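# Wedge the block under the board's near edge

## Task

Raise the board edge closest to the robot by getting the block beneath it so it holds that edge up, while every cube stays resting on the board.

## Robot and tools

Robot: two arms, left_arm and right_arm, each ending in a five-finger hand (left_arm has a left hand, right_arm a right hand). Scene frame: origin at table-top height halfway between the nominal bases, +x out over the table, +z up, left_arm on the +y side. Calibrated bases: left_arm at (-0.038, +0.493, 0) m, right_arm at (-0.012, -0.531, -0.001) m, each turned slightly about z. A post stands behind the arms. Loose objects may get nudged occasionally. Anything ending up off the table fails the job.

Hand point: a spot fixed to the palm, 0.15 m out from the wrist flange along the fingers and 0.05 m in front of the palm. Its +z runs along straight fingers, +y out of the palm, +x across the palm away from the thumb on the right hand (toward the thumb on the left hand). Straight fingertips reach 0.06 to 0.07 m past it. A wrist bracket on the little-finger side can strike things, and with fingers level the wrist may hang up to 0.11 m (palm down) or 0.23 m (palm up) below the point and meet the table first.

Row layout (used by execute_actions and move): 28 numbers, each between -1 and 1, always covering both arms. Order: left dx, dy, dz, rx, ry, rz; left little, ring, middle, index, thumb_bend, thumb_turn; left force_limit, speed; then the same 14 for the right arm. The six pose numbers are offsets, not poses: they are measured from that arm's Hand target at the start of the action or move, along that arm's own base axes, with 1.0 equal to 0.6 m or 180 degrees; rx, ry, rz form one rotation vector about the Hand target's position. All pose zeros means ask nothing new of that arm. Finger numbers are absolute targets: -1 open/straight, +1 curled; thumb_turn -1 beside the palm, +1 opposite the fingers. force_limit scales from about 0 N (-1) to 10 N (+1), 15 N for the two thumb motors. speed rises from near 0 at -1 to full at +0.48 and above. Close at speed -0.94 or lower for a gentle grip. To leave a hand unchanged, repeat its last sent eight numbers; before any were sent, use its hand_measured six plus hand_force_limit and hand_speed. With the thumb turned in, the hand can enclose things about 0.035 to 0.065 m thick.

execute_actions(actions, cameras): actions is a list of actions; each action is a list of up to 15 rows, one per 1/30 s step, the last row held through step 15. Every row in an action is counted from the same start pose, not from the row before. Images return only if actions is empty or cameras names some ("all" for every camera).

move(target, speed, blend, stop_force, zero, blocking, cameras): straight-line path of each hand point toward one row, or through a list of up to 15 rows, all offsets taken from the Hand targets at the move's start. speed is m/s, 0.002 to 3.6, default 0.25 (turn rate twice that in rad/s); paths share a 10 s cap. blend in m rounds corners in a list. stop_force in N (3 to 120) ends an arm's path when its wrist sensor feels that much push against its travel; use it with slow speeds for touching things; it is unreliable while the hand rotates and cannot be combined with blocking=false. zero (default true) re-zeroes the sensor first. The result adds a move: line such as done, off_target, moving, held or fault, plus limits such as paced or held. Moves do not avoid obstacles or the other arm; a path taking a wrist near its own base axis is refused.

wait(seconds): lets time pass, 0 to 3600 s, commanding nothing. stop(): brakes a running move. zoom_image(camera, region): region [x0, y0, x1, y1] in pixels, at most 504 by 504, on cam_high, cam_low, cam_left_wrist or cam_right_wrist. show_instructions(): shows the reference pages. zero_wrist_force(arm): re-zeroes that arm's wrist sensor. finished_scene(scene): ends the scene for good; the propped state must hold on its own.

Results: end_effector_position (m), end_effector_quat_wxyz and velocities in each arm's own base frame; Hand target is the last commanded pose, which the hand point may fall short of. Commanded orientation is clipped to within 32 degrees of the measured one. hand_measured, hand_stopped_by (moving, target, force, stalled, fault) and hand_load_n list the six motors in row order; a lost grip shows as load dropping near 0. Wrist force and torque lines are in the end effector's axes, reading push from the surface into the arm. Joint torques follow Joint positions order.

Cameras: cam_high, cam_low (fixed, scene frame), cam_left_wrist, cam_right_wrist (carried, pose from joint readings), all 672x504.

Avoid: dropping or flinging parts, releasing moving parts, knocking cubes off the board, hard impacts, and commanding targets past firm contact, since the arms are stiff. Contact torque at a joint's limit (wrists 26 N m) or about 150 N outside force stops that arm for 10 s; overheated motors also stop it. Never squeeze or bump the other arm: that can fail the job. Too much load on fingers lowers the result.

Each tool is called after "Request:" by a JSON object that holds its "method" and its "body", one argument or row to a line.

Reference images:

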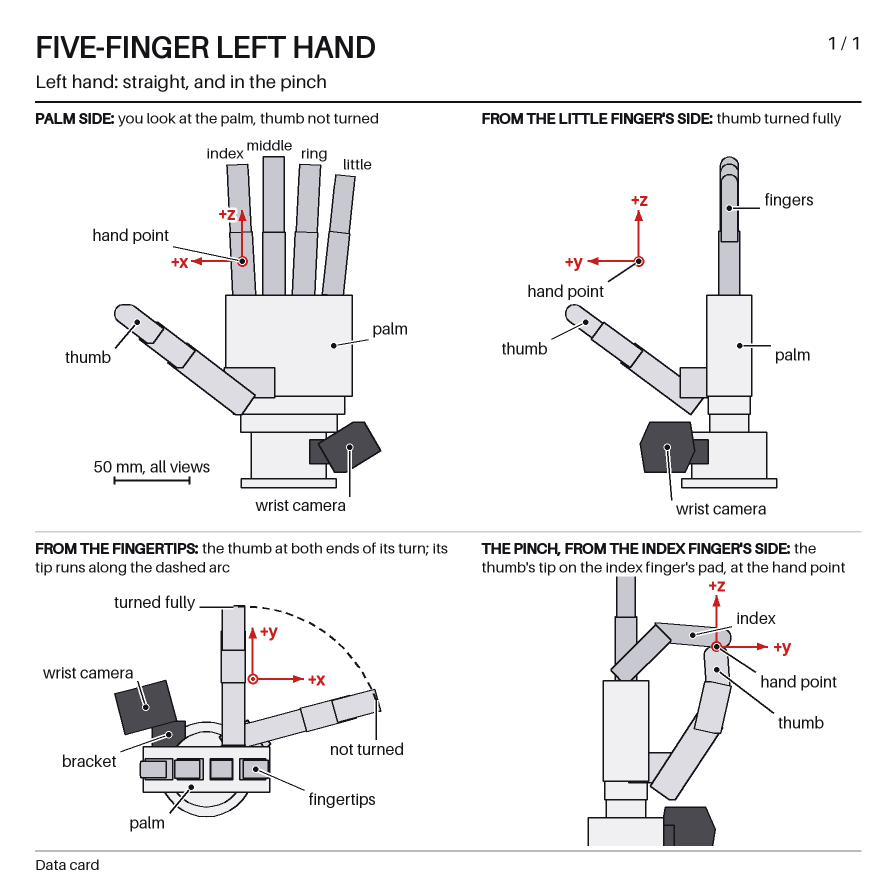

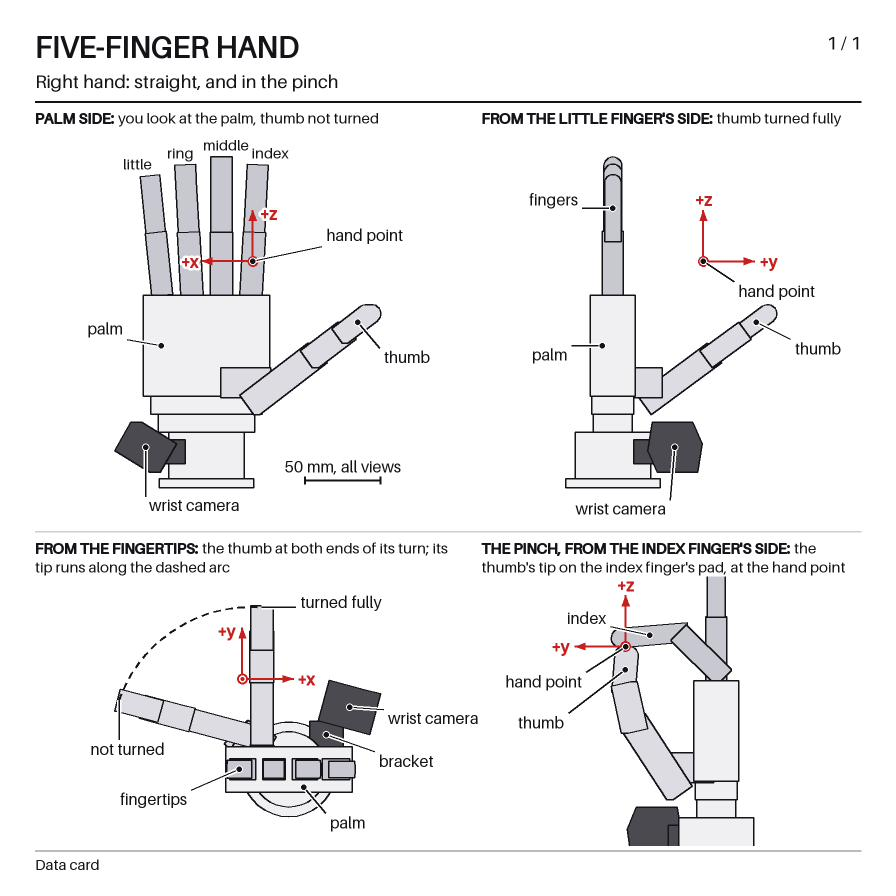

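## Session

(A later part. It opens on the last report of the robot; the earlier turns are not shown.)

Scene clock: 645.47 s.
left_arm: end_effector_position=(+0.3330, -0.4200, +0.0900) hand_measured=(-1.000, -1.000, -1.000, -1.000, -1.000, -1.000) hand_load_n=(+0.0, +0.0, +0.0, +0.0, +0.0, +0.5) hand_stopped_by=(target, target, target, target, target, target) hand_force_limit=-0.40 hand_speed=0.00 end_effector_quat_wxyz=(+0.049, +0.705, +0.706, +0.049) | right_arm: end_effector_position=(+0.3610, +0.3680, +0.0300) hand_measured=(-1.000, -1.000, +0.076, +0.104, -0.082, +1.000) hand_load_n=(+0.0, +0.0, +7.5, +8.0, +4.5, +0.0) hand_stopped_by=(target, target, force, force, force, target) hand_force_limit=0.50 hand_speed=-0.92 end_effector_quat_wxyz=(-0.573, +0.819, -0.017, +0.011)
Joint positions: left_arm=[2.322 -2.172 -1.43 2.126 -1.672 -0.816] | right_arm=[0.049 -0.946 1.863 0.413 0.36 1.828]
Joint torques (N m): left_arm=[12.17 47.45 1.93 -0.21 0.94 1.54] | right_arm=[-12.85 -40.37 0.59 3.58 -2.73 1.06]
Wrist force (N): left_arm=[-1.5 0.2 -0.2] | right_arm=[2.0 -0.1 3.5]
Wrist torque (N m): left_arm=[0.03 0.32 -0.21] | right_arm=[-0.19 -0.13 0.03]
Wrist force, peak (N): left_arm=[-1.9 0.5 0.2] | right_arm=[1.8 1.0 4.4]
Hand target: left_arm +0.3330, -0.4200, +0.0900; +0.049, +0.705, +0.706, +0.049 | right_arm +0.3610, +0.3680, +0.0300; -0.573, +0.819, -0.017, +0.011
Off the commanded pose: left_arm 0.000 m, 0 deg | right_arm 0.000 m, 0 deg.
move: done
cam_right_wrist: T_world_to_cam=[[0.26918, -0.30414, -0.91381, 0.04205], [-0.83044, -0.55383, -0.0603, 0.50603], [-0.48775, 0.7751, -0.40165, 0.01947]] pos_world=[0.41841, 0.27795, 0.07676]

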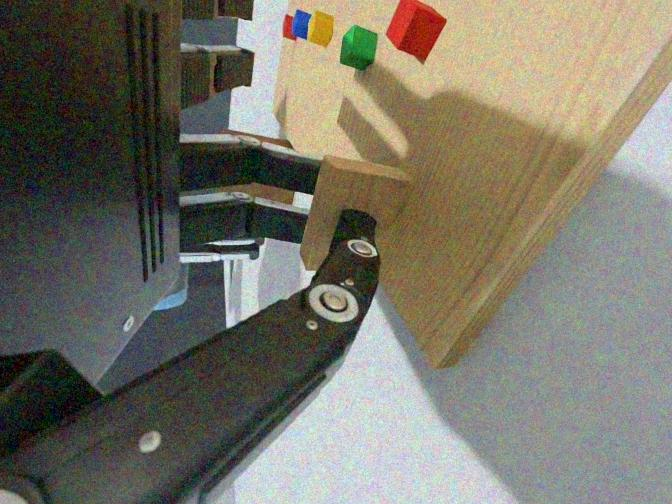

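Request:
{"method": "move", "body": {
  "target": [0,0,0,0,0,0,-1,-1,-1,-1,-1,-1,-0.4,0,0.0015,0,0.0172,0.0003,0.00833,0,-1,-1,0.35,0.35,0.1,1,0.5,-0.92],
  "speed": 0.02,
  "cameras": ["cam_right_wrist", "cam_low", "cam_high"]
}}

Request:
{"method": "zoom_image", "body": {
  "camera": "cam_right_wrist",
  "region": [240, 100, 460, 300]
}}

Request:
{"method": "zoom_image", "body": {
  "camera": "cam_low",
  "region": [220, 220, 430, 340]
}}

Scene clock: 656.90 s.
left_arm: end_effector_position=(+0.3330, -0.4200, +0.0900) hand_measured=(-1.000, -1.000, -1.000, -1.000, -1.000, -1.000) hand_load_n=(+0.0, +0.0, +0.0, +0.0, +0.0, +0.5) hand_stopped_by=(target, target, target, target, target, target) hand_force_limit=-0.40 hand_speed=0.00 end_effector_quat_wxyz=(+0.049, +0.705, +0.706, +0.049) | right_arm: end_effector_position=(+0.3619, +0.3680, +0.0403) hand_measured=(-1.000, -1.000, +0.076, +0.104, -0.082, +1.000) hand_load_n=(+0.0, +0.0, +6.0, +7.0, +8.0, +0.0) hand_stopped_by=(target, target, force, force, force, target) hand_force_limit=0.50 hand_speed=-0.92 end_effector_quat_wxyz=(-0.574, +0.819, -0.024, +0.001)
Joint positions: left_arm=[2.322 -2.172 -1.43 2.126 -1.672 -0.816] | right_arm=[0.048 -0.952 1.846 0.462 0.358 1.827]
Joint torques (N m): left_arm=[13.09 47.25 3.18 -0.47 0.92 1.3] | right_arm=[-14.8 -52.59 -27.63 4.29 -3.88 -1.87]
Wrist force (N): left_arm=[-1.3 0.4 0.0] | right_arm=[0.5 5.7 3.9]
Wrist torque (N m): left_arm=[0.05 0.28 -0.20] | right_arm=[0.00 -0.07 0.17]
Wrist force, peak (N): left_arm=[-1.7 0.6 -0.1] | right_arm=[1.2 5.7 4.7]
Hand target: left_arm +0.3330, -0.4200, +0.0900; +0.049, +0.705, +0.706, +0.049 | right_arm +0.3619, +0.3680, +0.0404; -0.574, +0.819, -0.024, +0.001
Off the commanded pose: left_arm 0.000 m, 0 deg | right_arm 0.000 m, 0 deg.
move: done
cam_right_wrist: T_world_to_cam=[[0.24538, -0.30332, -0.92075, 0.05971], [-0.83177, -0.55373, -0.03925, 0.50702], [-0.49794, 0.77549, -0.38816, 0.02709]] pos_world=[0.42056, 0.27785, 0.08539]
Images, in order (width x height): cam_high 672x504, cam_low 672x504, cam_right_wrist 672x504.

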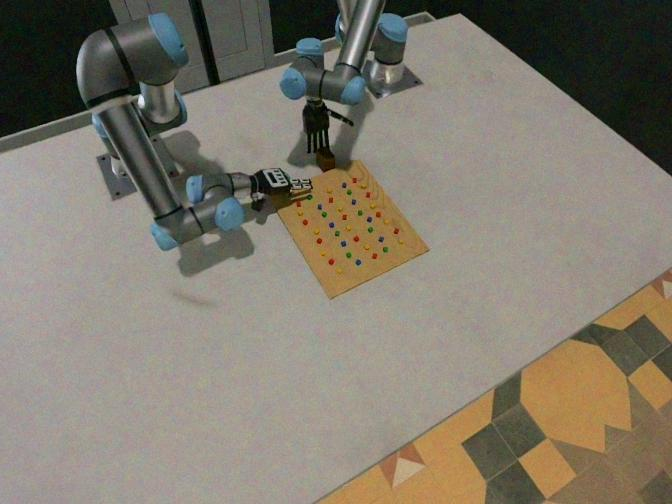

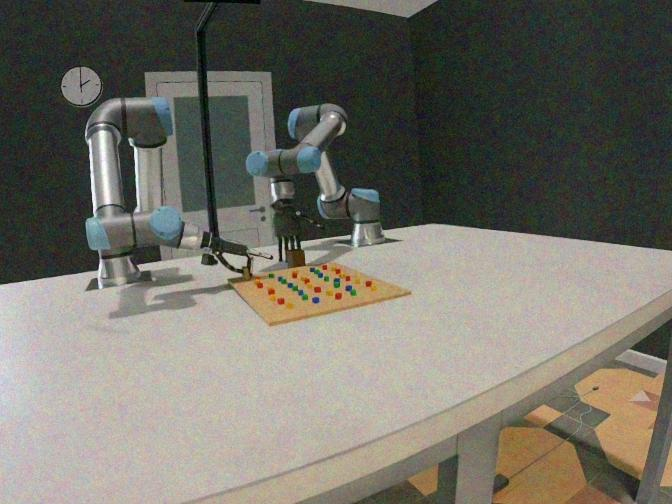

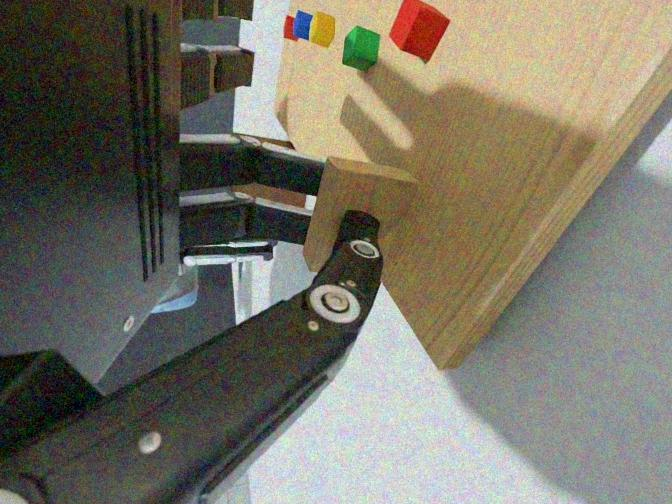

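Scaled by 2.291.

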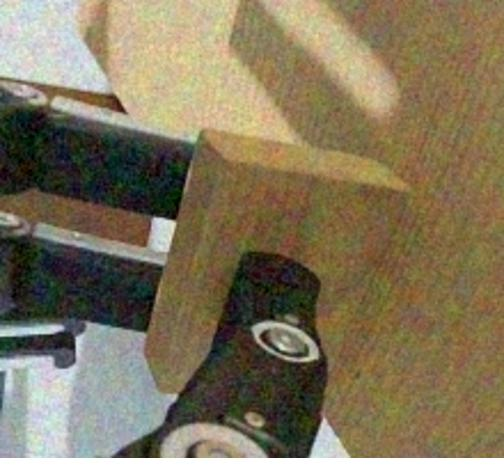

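Scaled by 2.400.

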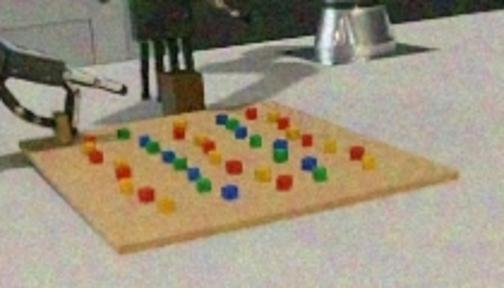

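Request:
{"method": "move", "body": {
  "target": [0,0,0,0,0,0,-1,-1,-1,-1,-1,-1,-0.4,0,0.00355,-0.0001,0.02857,0.00056,0.01388,0,-1,-1,0.35,0.35,0.1,1,0.5,-0.92],
  "speed": 0.025,
  "cameras": ["cam_right_wrist", "cam_low"]
}}

Request:
{"method": "zoom_image", "body": {
  "camera": "cam_right_wrist",
  "region": [240, 100, 460, 300]
}}

Request:
{"method": "zoom_image", "body": {
  "camera": "cam_low",
  "region": [220, 220, 430, 340]
}}

Scene clock: 668.17 s.
left_arm: end_effector_position=(+0.3330, -0.4200, +0.0900) hand_measured=(-1.000, -1.000, -1.000, -1.000, -1.000, -1.000) hand_load_n=(+0.0, +0.0, +0.0, +0.0, +0.0, +0.0) hand_stopped_by=(target, target, target, target, target, target) hand_force_limit=-0.40 hand_speed=0.00 end_effector_quat_wxyz=(+0.049, +0.705, +0.706, +0.049) | right_arm: end_effector_position=(+0.3640, +0.3679, +0.0574) hand_measured=(-1.000, -1.000, +0.076, +0.104, -0.082, +1.000) hand_load_n=(+0.0, +0.0, +6.0, +6.5, +7.5, +0.0) hand_stopped_by=(target, target, force, force, force, target) hand_force_limit=0.50 hand_speed=-0.92 end_effector_quat_wxyz=(-0.574, +0.818, -0.037, -0.017)
Joint positions: left_arm=[2.322 -2.172 -1.43 2.126 -1.672 -0.816] | right_arm=[0.047 -0.959 1.816 0.545 0.354 1.824]
Joint torques (N m): left_arm=[11.91 48.26 1.98 -0.34 0.98 1.32] | right_arm=[-14.84 -52.63 -27.99 4.52 -3.88 -1.82]
Wrist force (N): left_arm=[-1.2 0.6 0.0] | right_arm=[1.4 5.2 4.3]
Wrist torque (N m): left_arm=[0.08 0.28 -0.20] | right_arm=[-0.07 -0.16 0.23]
Wrist force, peak (N): left_arm=[-1.9 0.5 -0.2] | right_arm=[0.4 6.0 3.9]
Hand target: left_arm +0.3330, -0.4200, +0.0900; +0.049, +0.705, +0.706, +0.049 | right_arm +0.3641, +0.3679, +0.0575; -0.574, +0.818, -0.037, -0.017
Off the commanded pose: left_arm 0.000 m, 0 deg | right_arm 0.000 m, 0 deg.
move: done
cam_right_wrist: T_world_to_cam=[[0.20499, -0.30169, -0.93111, 0.08967], [-0.8327, -0.55371, -0.00392, 0.50771], [-0.51438, 0.77614, -0.36472, 0.03921]] pos_world=[0.42456, 0.27775, 0.09978]
Images, in order (width x height): cam_low 672x504, cam_right_wrist 672x504.

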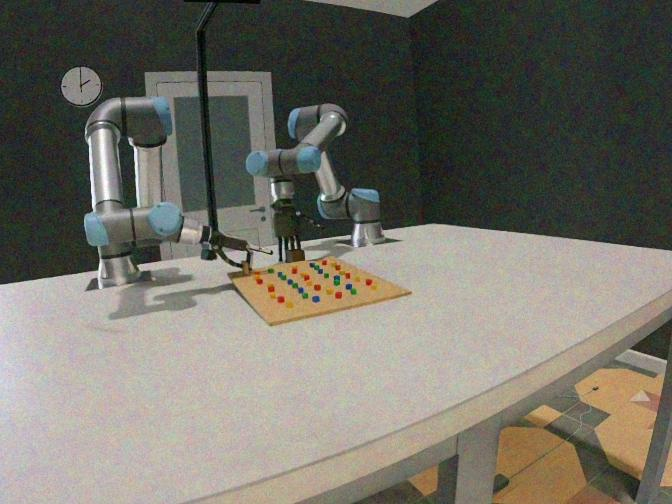

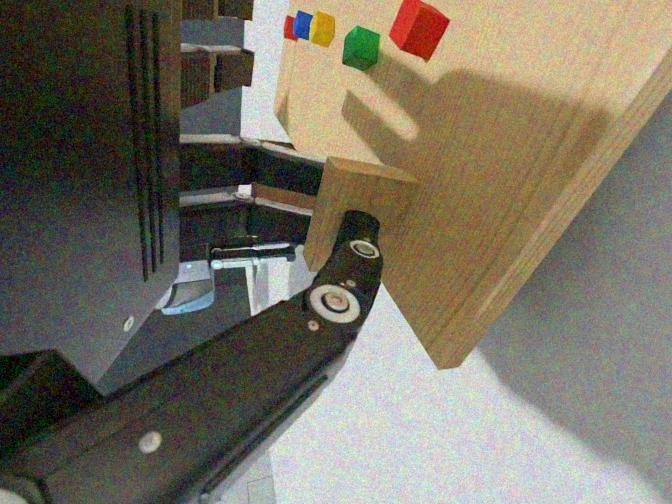

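Scaled by 2.291.

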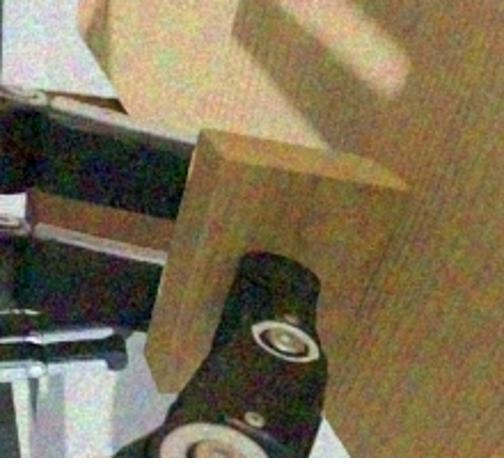

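Scaled by 2.400.

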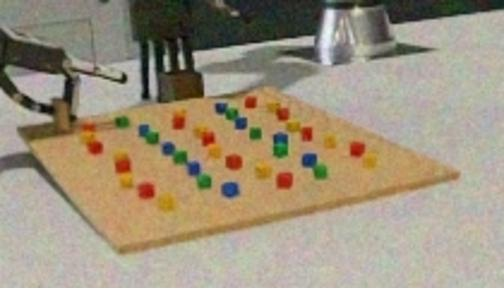

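Request:
{"method": "move", "body": {
  "target": [
    [0,0,0,0,0,0,-1,-1,-1,-1,-1,-1,-0.4,0,0.00708,-0.0003,0.0397,0.00078,0.01943,0,-1,-1,0.35,0.35,0.1,1,0.5,-0.92],
    [0,0,0,0,0,0,-1,-1,-1,-1,-1,-1,-0.4,0,0.01655,-0.0007,0.0789,0.00156,0.03885,0,-1,-1,0.35,0.35,0.1,1,0.5,-0.92]
  ],
  "speed": 0.03,
  "blend": [0.003, 0],
  "cameras": ["all"]
}}

Request:
{"method": "zoom_image", "body": {
  "camera": "cam_right_wrist",
  "region": [240, 100, 460, 300]
}}

Request:
{"method": "zoom_image", "body": {
  "camera": "cam_low",
  "region": [220, 220, 430, 340]
}}

Request:
{"method": "zoom_image", "body": {
  "camera": "cam_left_wrist",
  "region": [150, 0, 500, 300]
}}

Scene clock: 677.07 s.
left_arm: end_effector_position=(+0.3330, -0.4200, +0.0900) hand_measured=(-1.000, -1.000, -1.000, -1.000, -1.000, -1.000) hand_load_n=(+0.0, +0.0, +0.0, +0.0, +0.0, +0.0) hand_stopped_by=(target, target, target, target, target, target) hand_force_limit=-0.40 hand_speed=0.00 end_effector_quat_wxyz=(+0.049, +0.705, +0.706, +0.049) | right_arm: end_effector_position=(+0.3740, +0.3675, +0.1048) hand_measured=(-1.000, -1.000, +0.076, +0.104, -0.082, +1.000) hand_load_n=(+0.0, +0.0, +6.0, +7.0, +7.5, +0.0) hand_stopped_by=(target, target, force, force, force, target) hand_force_limit=0.50 hand_speed=-0.92 end_effector_quat_wxyz=(-0.572, +0.814, -0.072, -0.067)
Joint positions: left_arm=[2.322 -2.172 -1.43 2.126 -1.672 -0.816] | right_arm=[0.041 -0.962 1.719 0.78 0.343 1.812]
Joint torques (N m): left_arm=[12.58 47.96 2.5 -0.36 1.02 1.12] | right_arm=[-15.18 -33.68 -29.15 4.77 -3.92 -1.65]
Wrist force (N): left_arm=[-1.4 0.4 0.0] | right_arm=[3.3 4.8 4.6]
Wrist torque (N m): left_arm=[0.04 0.30 -0.21] | right_arm=[-0.08 -0.22 0.23]
Wrist force, peak (N): left_arm=[-1.7 0.5 -0.2] | right_arm=[3.3 4.8 4.6]
Hand target: left_arm +0.3330, -0.4200, +0.0900; +0.049, +0.705, +0.706, +0.049 | right_arm +0.3740, +0.3675, +0.1048; -0.572, +0.814, -0.072, -0.067
Off the commanded pose: left_arm 0.000 m, 0 deg | right_arm 0.000 m, 0 deg.
move: done
cam_left_wrist: T_world_to_cam=[[-0.94421, 0.30472, -0.12497, 0.45092], [0.18324, 0.80133, 0.56947, 0.22393], [0.27367, 0.5148, -0.81246, 0.30656]] pos_world=[0.30083, -0.47467, 0.1779]
cam_right_wrist: T_world_to_cam=[[0.08998, -0.29704, -0.95062, 0.17497], [-0.82715, -0.55392, 0.09479, 0.50361], [-0.55473, 0.77778, -0.29554, 0.06917]] pos_world=[0.43919, 0.27714, 0.13904]

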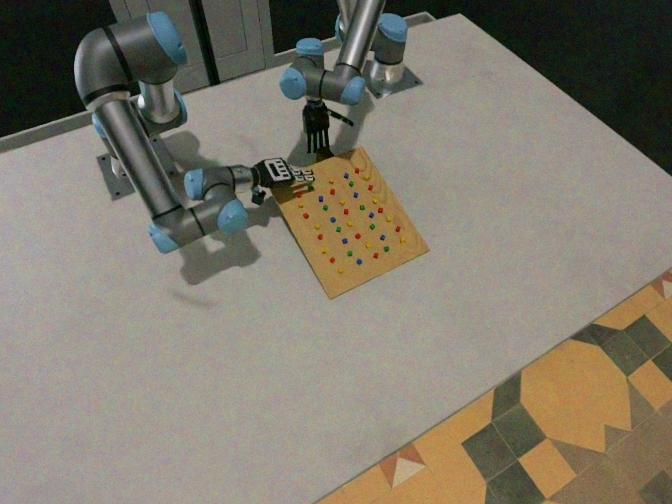

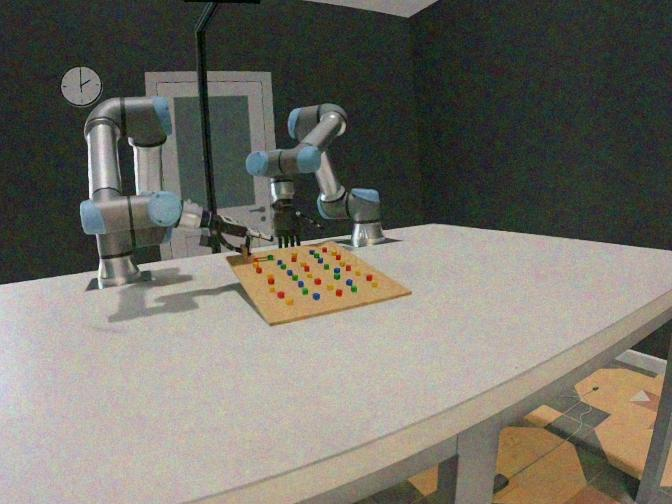

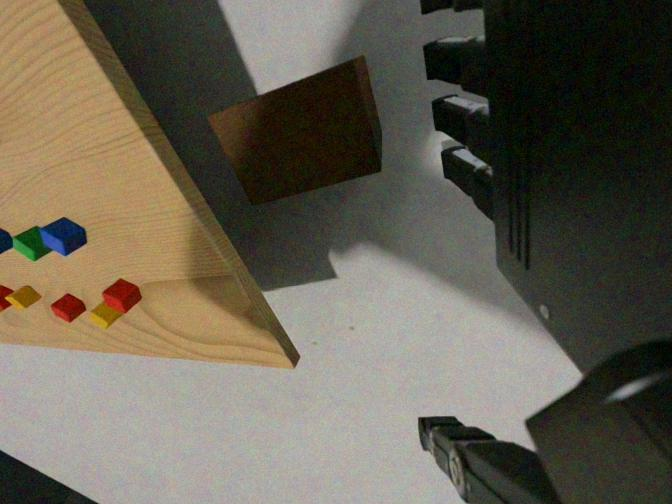

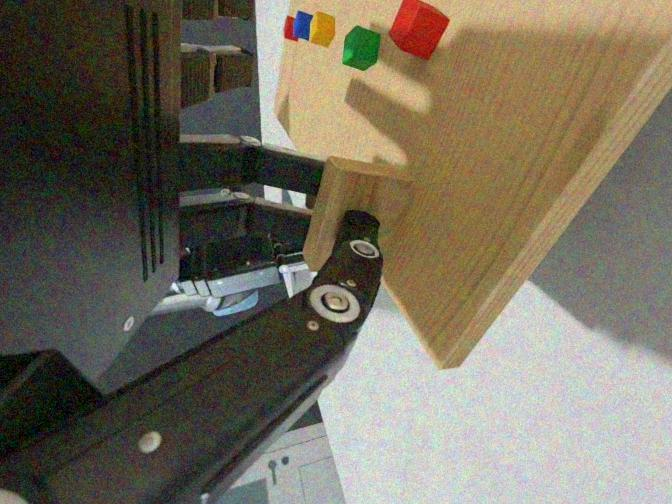

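Scaled by 2.291.

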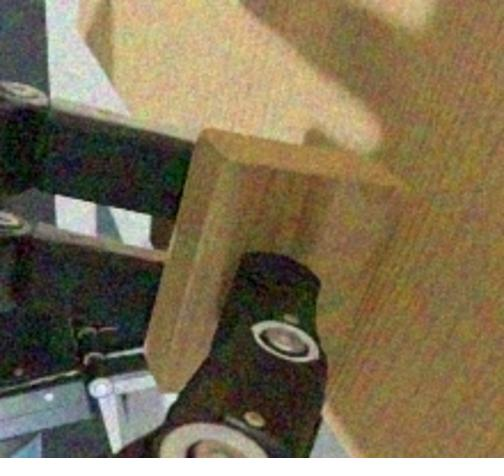

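Scaled by 2.400.

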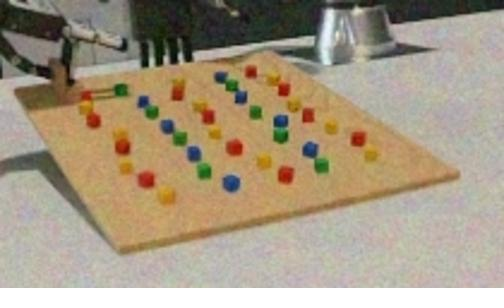

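Scaled by 1.440.

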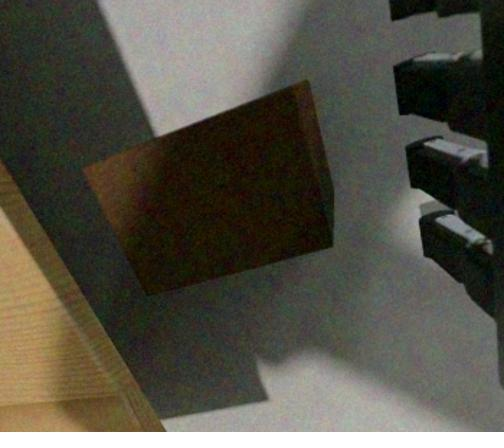

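Request:
{"method": "zoom_image", "body": {
  "camera": "cam_left_wrist",
  "region": [180, 240, 340, 400]
}}

Request:
{"method": "zoom_image", "body": {
  "camera": "cam_high",
  "region": [260, 130, 420, 250]
}}

Scaled by 3.150.

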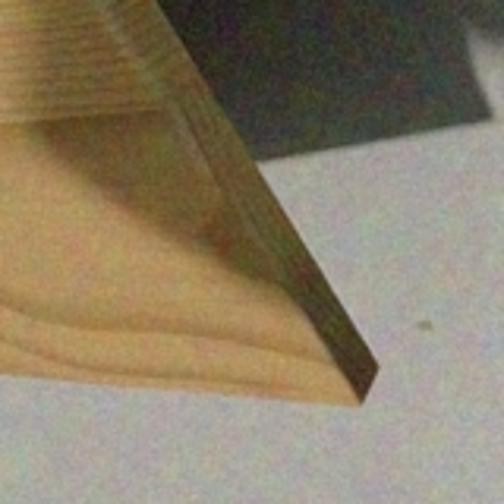

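Scaled by 3.150.

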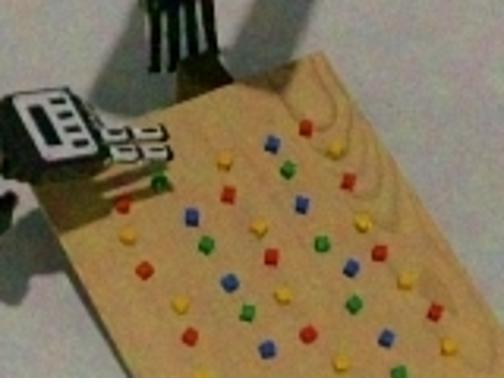

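Request:
{"method": "move", "body": {
  "target": [0.0167,0,0,0,0,0,-1,-1,-1,-1,-1,-1,-0.4,0,0.00315,-0.0001,0.01108,0.0002,0.00555,0,-1,-1,0.35,0.35,0.1,1,0.5,-0.92],
  "speed": 0.02,
  "cameras": ["cam_left_wrist"]
}}

Request:
{"method": "zoom_image", "body": {
  "camera": "cam_left_wrist",
  "region": [150, 0, 500, 400]
}}

Scene clock: 702.60 s.
left_arm: end_effector_position=(+0.3430, -0.4200, +0.0900) hand_measured=(-1.000, -1.000, -1.000, -1.000, -1.000, -1.000) hand_load_n=(+0.0, +0.0, +0.0, +0.0, +0.0, +0.0) hand_stopped_by=(target, target, target, target, target, target) hand_force_limit=-0.40 hand_speed=0.00 end_effector_quat_wxyz=(+0.049, +0.705, +0.706, +0.049) | right_arm: end_effector_position=(+0.3759, +0.3675, +0.1114) hand_measured=(-1.000, -1.000, +0.076, +0.104, -0.082, +1.000) hand_load_n=(+0.0, +0.0, +6.0, +6.5, +8.0, -0.5) hand_stopped_by=(target, target, force, force, force, target) hand_force_limit=0.50 hand_speed=-0.92 end_effector_quat_wxyz=(-0.572, +0.813, -0.076, -0.074)
Joint positions: left_arm=[2.337 -2.182 -1.412 2.12 -1.671 -0.801] | right_arm=[0.041 -0.961 1.704 0.813 0.342 1.809]
Joint torques (N m): left_arm=[12.65 33.91 31.39 -4.64 0.88 1.59] | right_arm=[-15.57 -33.55 -29.47 4.67 -4.01 -1.84]
Wrist force (N): left_arm=[-1.4 0.5 0.0] | right_arm=[2.1 5.3 4.2]
Wrist torque (N m): left_arm=[0.05 0.30 -0.21] | right_arm=[-0.05 -0.13 0.21]
Wrist force, peak (N): left_arm=[-1.8 0.5 0.0] | right_arm=[3.4 4.9 4.9]
Hand target: left_arm +0.3430, -0.4200, +0.0900; +0.049, +0.705, +0.706, +0.049 | right_arm +0.3759, +0.3675, +0.1115; -0.572, +0.813, -0.076, -0.074
Off the commanded pose: left_arm 0.000 m, 0 deg | right_arm 0.000 m, 0 deg.
move: done
cam_left_wrist: T_world_to_cam=[[-0.94421, 0.30472, -0.12497, 0.46027], [0.18324, 0.80133, 0.56947, 0.22212], [0.27367, 0.5148, -0.81246, 0.30385]] pos_world=[0.31073, -0.47467, 0.1779]

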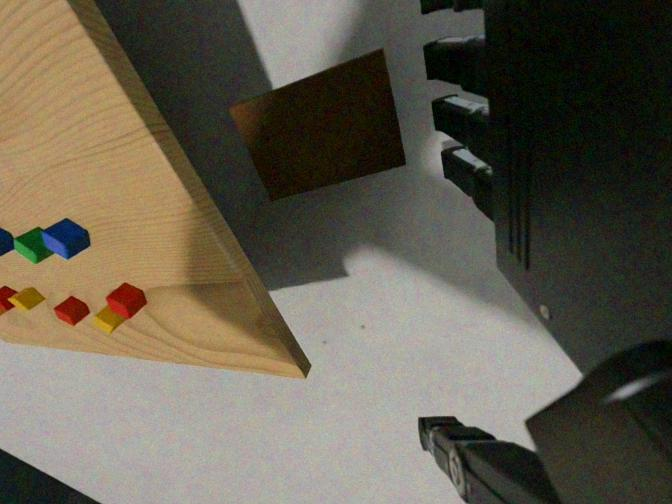

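Scaled by 1.260.

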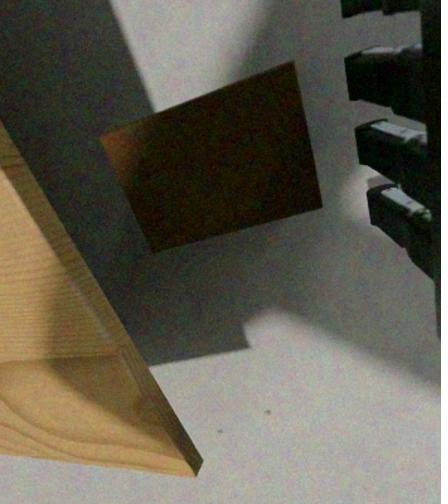

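Request:
{"method": "move", "body": {
  "target": [0.05,0,0,0,0,0,-1,-1,-1,-1,-1,-1,-0.4,0,0,0,0,0,0,0,-1,-1,0.35,0.35,0.1,1,0.5,-0.92],
  "speed": 0.03,
  "stop_force": 6,
  "cameras": ["cam_left_wrist", "cam_low", "cam_high"]
}}

Request:
{"method": "zoom_image", "body": {
  "camera": "cam_left_wrist",
  "region": [150, 0, 500, 400]
}}

Scene clock: 708.57 s.
left_arm: end_effector_position=(+0.3730, -0.4200, +0.0900) hand_measured=(-1.000, -1.000, -1.000, -1.000, -1.000, -1.000) hand_load_n=(+0.0, +0.0, +0.0, +0.0, +0.0, +0.0) hand_stopped_by=(target, target, target, target, target, target) hand_force_limit=-0.40 hand_speed=0.00 end_effector_quat_wxyz=(+0.049, +0.705, +0.706, +0.049) | right_arm: end_effector_position=(+0.3759, +0.3675, +0.1115) hand_measured=(-1.000, -1.000, +0.076, +0.104, -0.082, +1.000) hand_load_n=(+0.0, +0.0, +6.0, +6.5, +8.0, +0.0) hand_stopped_by=(target, target, force, force, force, target) hand_force_limit=0.50 hand_speed=-0.92 end_effector_quat_wxyz=(-0.572, +0.813, -0.076, -0.074)
Joint positions: left_arm=[2.379 -2.215 -1.354 2.1 -1.667 -0.759] | right_arm=[0.041 -0.961 1.704 0.813 0.342 1.809]
Joint torques (N m): left_arm=[12.21 34.72 32.25 -4.33 1.12 1.65] | right_arm=[-14.81 -33.2 -29.82 4.72 -3.96 -1.75]
Wrist force (N): left_arm=[-1.4 0.2 -0.4] | right_arm=[2.4 5.2 4.2]
Wrist torque (N m): left_arm=[0.10 0.27 -0.20] | right_arm=[-0.05 -0.17 0.23]
Wrist force, peak (N): left_arm=[-1.9 0.6 -0.3] | right_arm=[2.2 5.3 4.3]
Hand target: left_arm +0.3730, -0.4200, +0.0900; +0.049, +0.705, +0.706, +0.049 | right_arm +0.3759, +0.3675, +0.1115; -0.572, +0.813, -0.076, -0.074
Off the commanded pose: left_arm 0.000 m, 0 deg | right_arm 0.000 m, 0 deg.
move: done
cam_left_wrist: T_world_to_cam=[[-0.94421, 0.30472, -0.12497, 0.48869], [0.18324, 0.80133, 0.56947, 0.2166], [0.27367, 0.5148, -0.81246, 0.29562]] pos_world=[0.34083, -0.47467, 0.1779]
Images, in order (width x height): cam_high 672x504, cam_low 672x504, cam_left_wrist 672x504.

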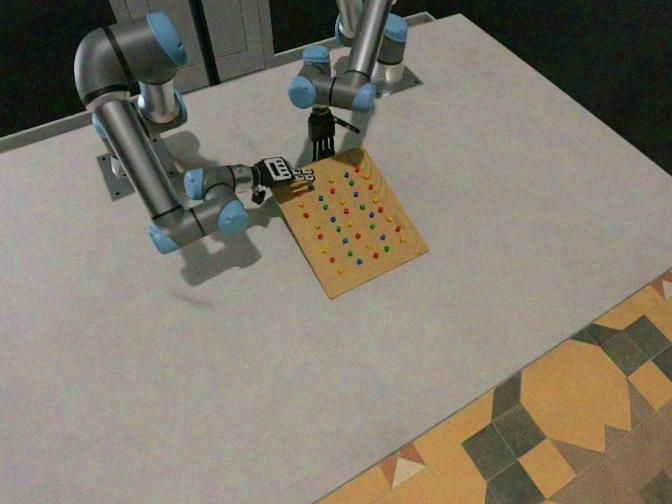

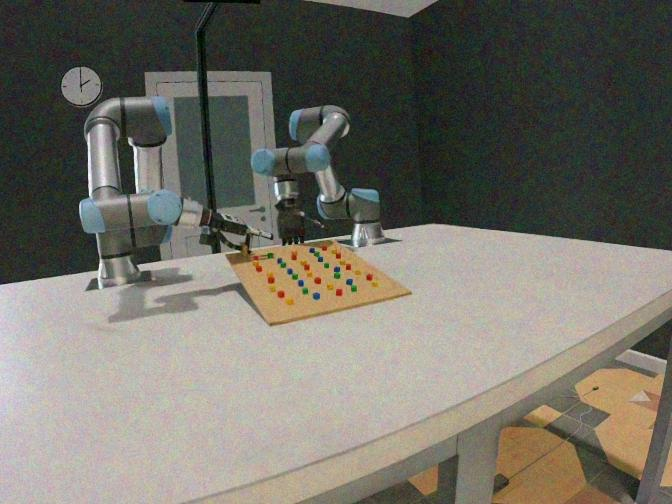

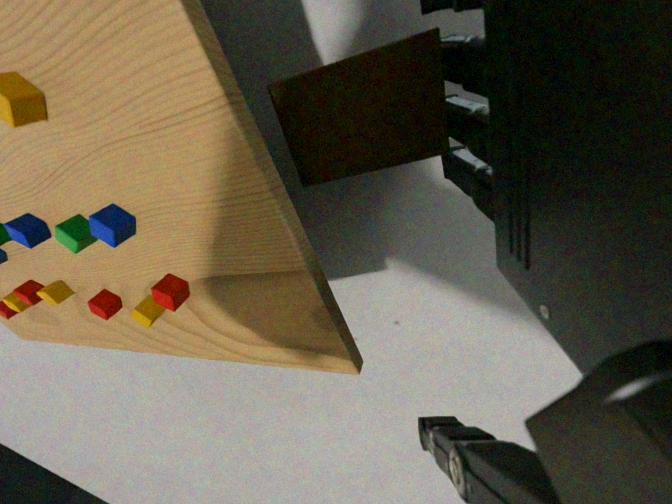

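Scaled by 1.260.

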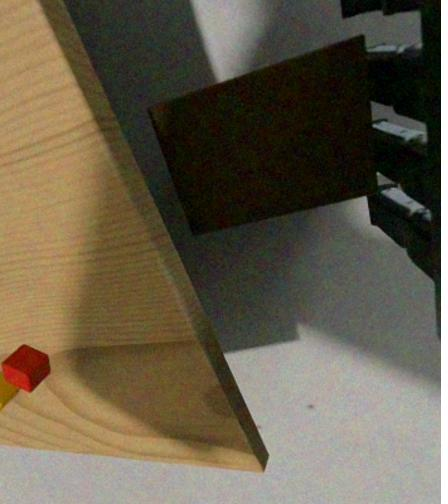

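Request:
{"method": "move", "body": {
  "target": [0.0567,0,0,0,0,0,-1,-1,-1,-1,-1,-1,-0.4,0,0,0,0,0,0,0,-1,-1,0.35,0.35,0.1,1,0.5,-0.92],
  "speed": 0.03,
  "stop_force": 6,
  "cameras": ["cam_left_wrist", "cam_low", "cam_high"]
}}

Request:
{"method": "zoom_image", "body": {
  "camera": "cam_left_wrist",
  "region": [200, 0, 500, 400]
}}

Scene clock: 722.43 s.
left_arm: end_effector_position=(+0.4071, -0.4200, +0.0900) hand_measured=(-1.000, -1.000, -1.000, -1.000, -1.000, -1.000) hand_load_n=(+0.0, +0.0, +0.0, +0.0, +0.0, +0.0) hand_stopped_by=(target, target, target, target, target, target) hand_force_limit=-0.40 hand_speed=0.00 end_effector_quat_wxyz=(+0.049, +0.705, +0.706, +0.049) | right_arm: end_effector_position=(+0.3759, +0.3675, +0.1115) hand_measured=(-1.000, -1.000, +0.076, +0.104, -0.082, +1.000) hand_load_n=(+0.0, +0.0, +6.0, +6.5, +7.5, +0.0) hand_stopped_by=(target, target, force, force, force, target) hand_force_limit=0.50 hand_speed=-0.92 end_effector_quat_wxyz=(-0.572, +0.813, -0.076, -0.074)
Joint positions: left_arm=[2.423 -2.258 -1.28 2.072 -1.662 -0.715] | right_arm=[0.041 -0.961 1.704 0.813 0.342 1.809]
Joint torques (N m): left_arm=[12.85 36.47 29.63 -4.29 0.82 1.68] | right_arm=[-14.75 -33.42 -29.36 4.73 -3.9 -1.82]
Wrist force (N): left_arm=[-1.3 0.1 -0.3] | right_arm=[2.2 5.0 4.2]
Wrist torque (N m): left_arm=[0.08 0.28 -0.20] | right_arm=[-0.07 -0.15 0.21]
Wrist force, peak (N): left_arm=[-1.6 0.5 -0.5] | right_arm=[2.2 5.3 4.3]
Hand target: left_arm +0.4071, -0.4200, +0.0900; +0.049, +0.705, +0.706, +0.049 | right_arm +0.3759, +0.3675, +0.1115; -0.572, +0.813, -0.076, -0.074
Off the commanded pose: left_arm 0.000 m, 0 deg | right_arm 0.000 m, 0 deg.
move: done
cam_left_wrist: T_world_to_cam=[[-0.94421, 0.30472, -0.12497, 0.52079], [0.18324, 0.80133, 0.56947, 0.21037], [0.27367, 0.5148, -0.81246, 0.28631]] pos_world=[0.37483, -0.47467, 0.1779]
Images, in order (width x height): cam_high 672x504, cam_low 672x504, cam_left_wrist 672x504.

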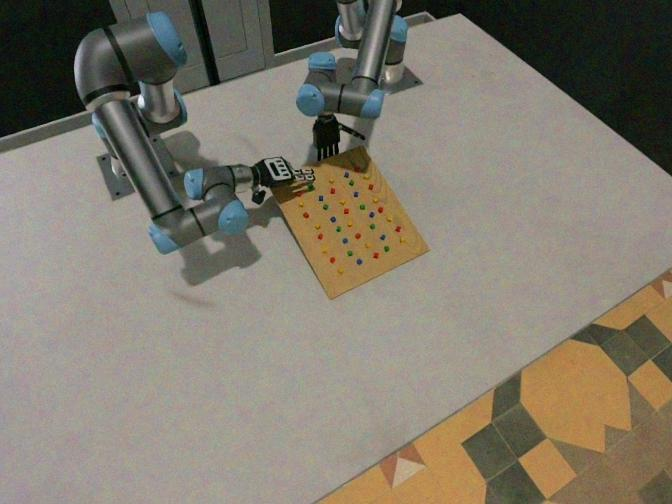

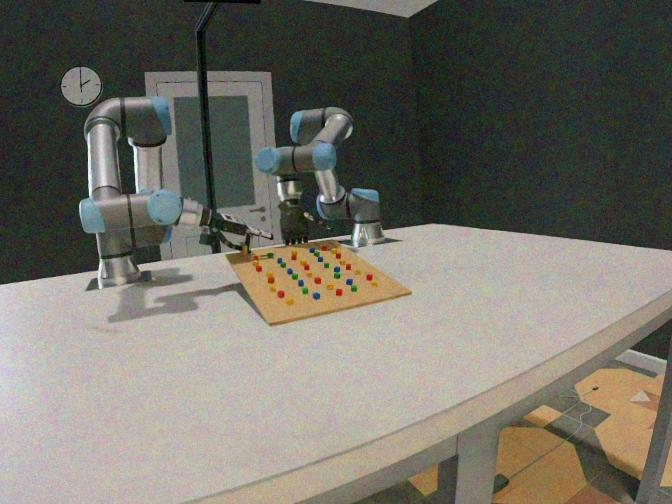

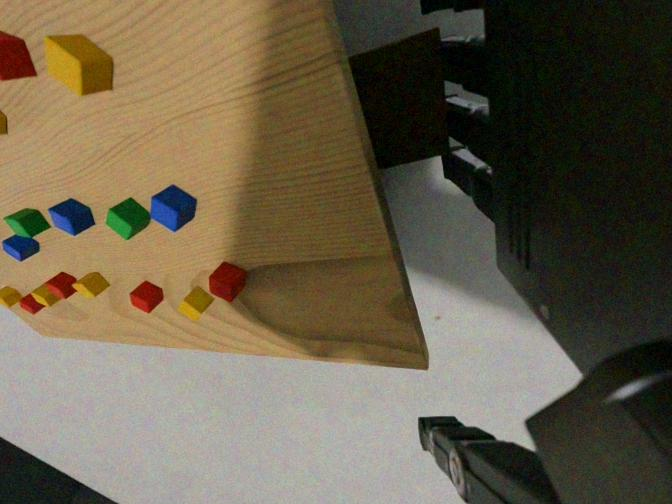

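Scaled by 1.260.

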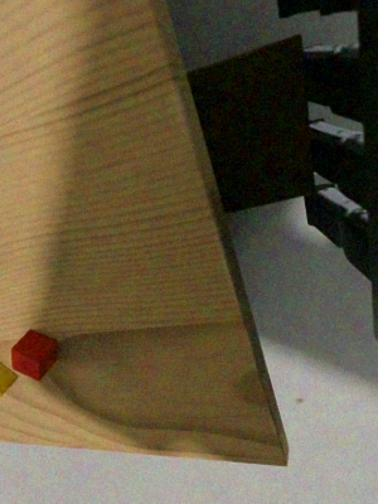

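Request:
{"method": "move", "body": {
  "target": [
    [-0.09,0,0,0,0,0,-1,-1,-1,-1,-1,-1,-0.4,0,0,0,0,0,0,0,-1,-1,0.35,0.35,0.1,1,0.5,-0.92],
    [-0.12,0.02,0.2,0,0,0,-1,-1,-1,-1,-1,-1,-0.4,0,-0.0061,0.0002,-0.0222,-0.0004,-0.0111,0,-1,-1,0.35,0.35,0.1,1,0.5,-0.92]
  ],
  "speed": [0.06,0.1],
  "cameras": ["cam_left_wrist", "cam_right_wrist", "cam_low", "cam_high"]
}}

Request:
{"method": "zoom_image", "body": {
  "camera": "cam_left_wrist",
  "region": [200, 0, 600, 400]
}}

Request:
{"method": "zoom_image", "body": {
  "camera": "cam_low",
  "region": [220, 220, 430, 340]
}}

Scene clock: 740.07 s.
left_arm: end_effector_position=(+0.3351, -0.4080, +0.2099) hand_measured=(-1.000, -1.000, -1.000, -1.000, -1.000, -1.000) hand_load_n=(+0.0, +0.5, +0.0, +0.0, -0.5, +0.5) hand_stopped_by=(target, target, target, target, target, target) hand_force_limit=-0.40 hand_speed=0.00 end_effector_quat_wxyz=(+0.049, +0.705, +0.706, +0.049) | right_arm: end_effector_position=(+0.3722, +0.3676, +0.0982) hand_measured=(-1.000, -1.000, +0.076, +0.104, -0.082, +1.000) hand_load_n=(+0.0, +0.0, +6.0, +7.0, +8.0, +0.0) hand_stopped_by=(target, target, force, force, force, target) hand_force_limit=0.50 hand_speed=-0.92 end_effector_quat_wxyz=(-0.573, +0.815, -0.067, -0.060)
Joint positions: left_arm=[2.342 -2.055 -1.292 1.873 -1.671 -0.796] | right_arm=[0.042 -0.963 1.734 0.747 0.344 1.813]
Joint torques (N m): left_arm=[-15.06 45.41 32.94 -4.5 -1.81 -1.49] | right_arm=[13.84 -50.6 3.12 0.73 0.25 1.93]
Wrist force (N): left_arm=[-1.3 0.9 -0.1] | right_arm=[1.3 -3.5 -0.2]
Wrist torque (N m): left_arm=[0.13 0.28 -0.12] | right_arm=[-0.29 -0.01 -0.05]
Wrist force, peak (N): left_arm=[-1.6 0.8 0.6] | right_arm=[3.4 4.8 4.9]
Hand target: left_arm +0.3351, -0.4080, +0.2100; +0.049, +0.705, +0.706, +0.049 | right_arm +0.3722, +0.3676, +0.0982; -0.573, +0.815, -0.067, -0.060
Off the commanded pose: left_arm 0.000 m, 0 deg | right_arm 0.000 m, 0 deg.
move: done
cam_left_wrist: T_world_to_cam=[[-0.9442, 0.30474, -0.12499, 0.46414], [0.18326, 0.80137, 0.56941, 0.14576], [0.27368, 0.51473, -0.8125, 0.39714]] pos_world=[0.30283, -0.46267, 0.29769]
cam_right_wrist: T_world_to_cam=[[0.1063, -0.29763, -0.94874, 0.16283], [-0.82864, -0.5539, 0.08092, 0.50467], [-0.54959, 0.77757, -0.30551, 0.06528]] pos_world=[0.43676, 0.27724, 0.13359]

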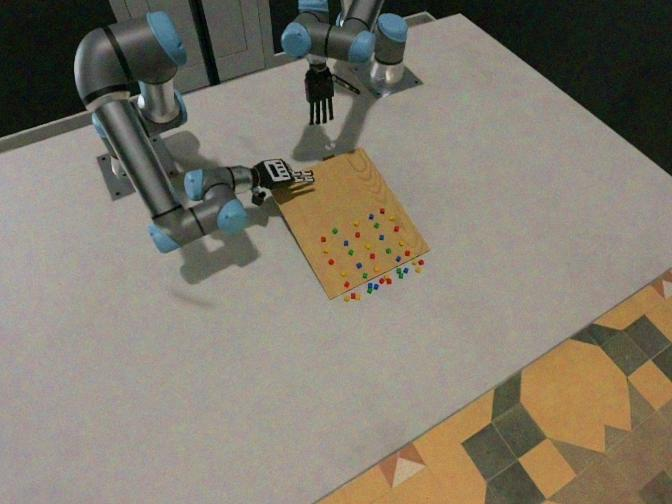

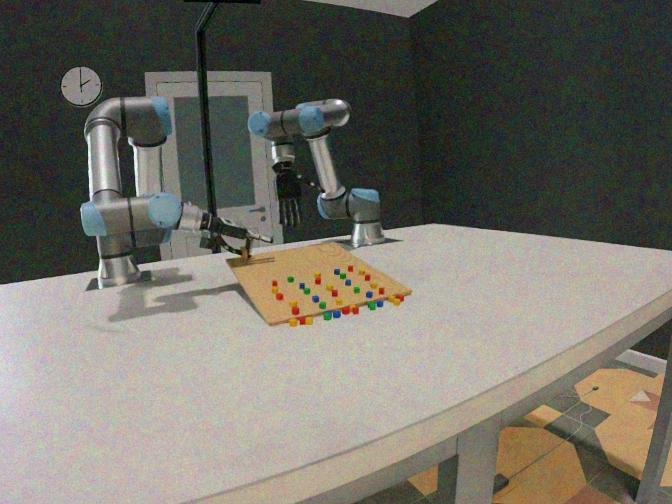

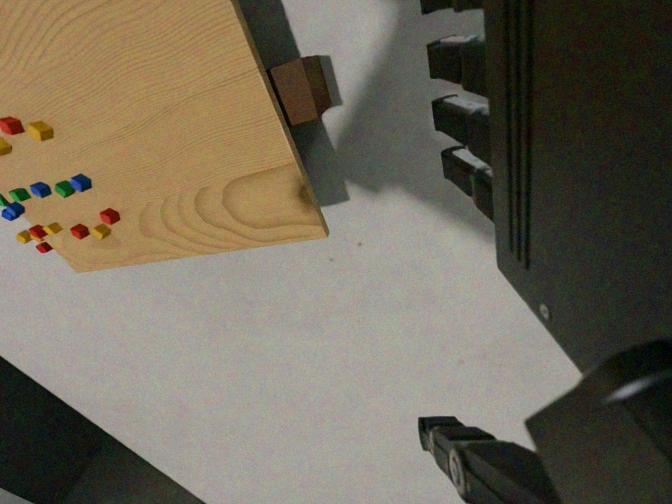

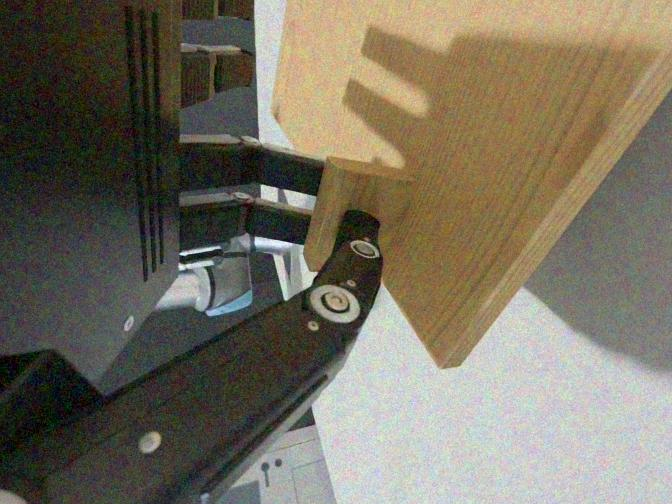

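Scaled by 1.260.

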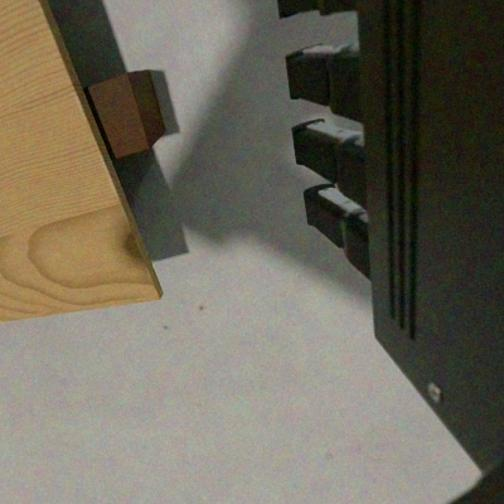

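Scaled by 2.400.

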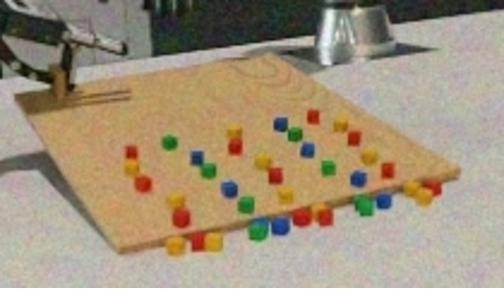

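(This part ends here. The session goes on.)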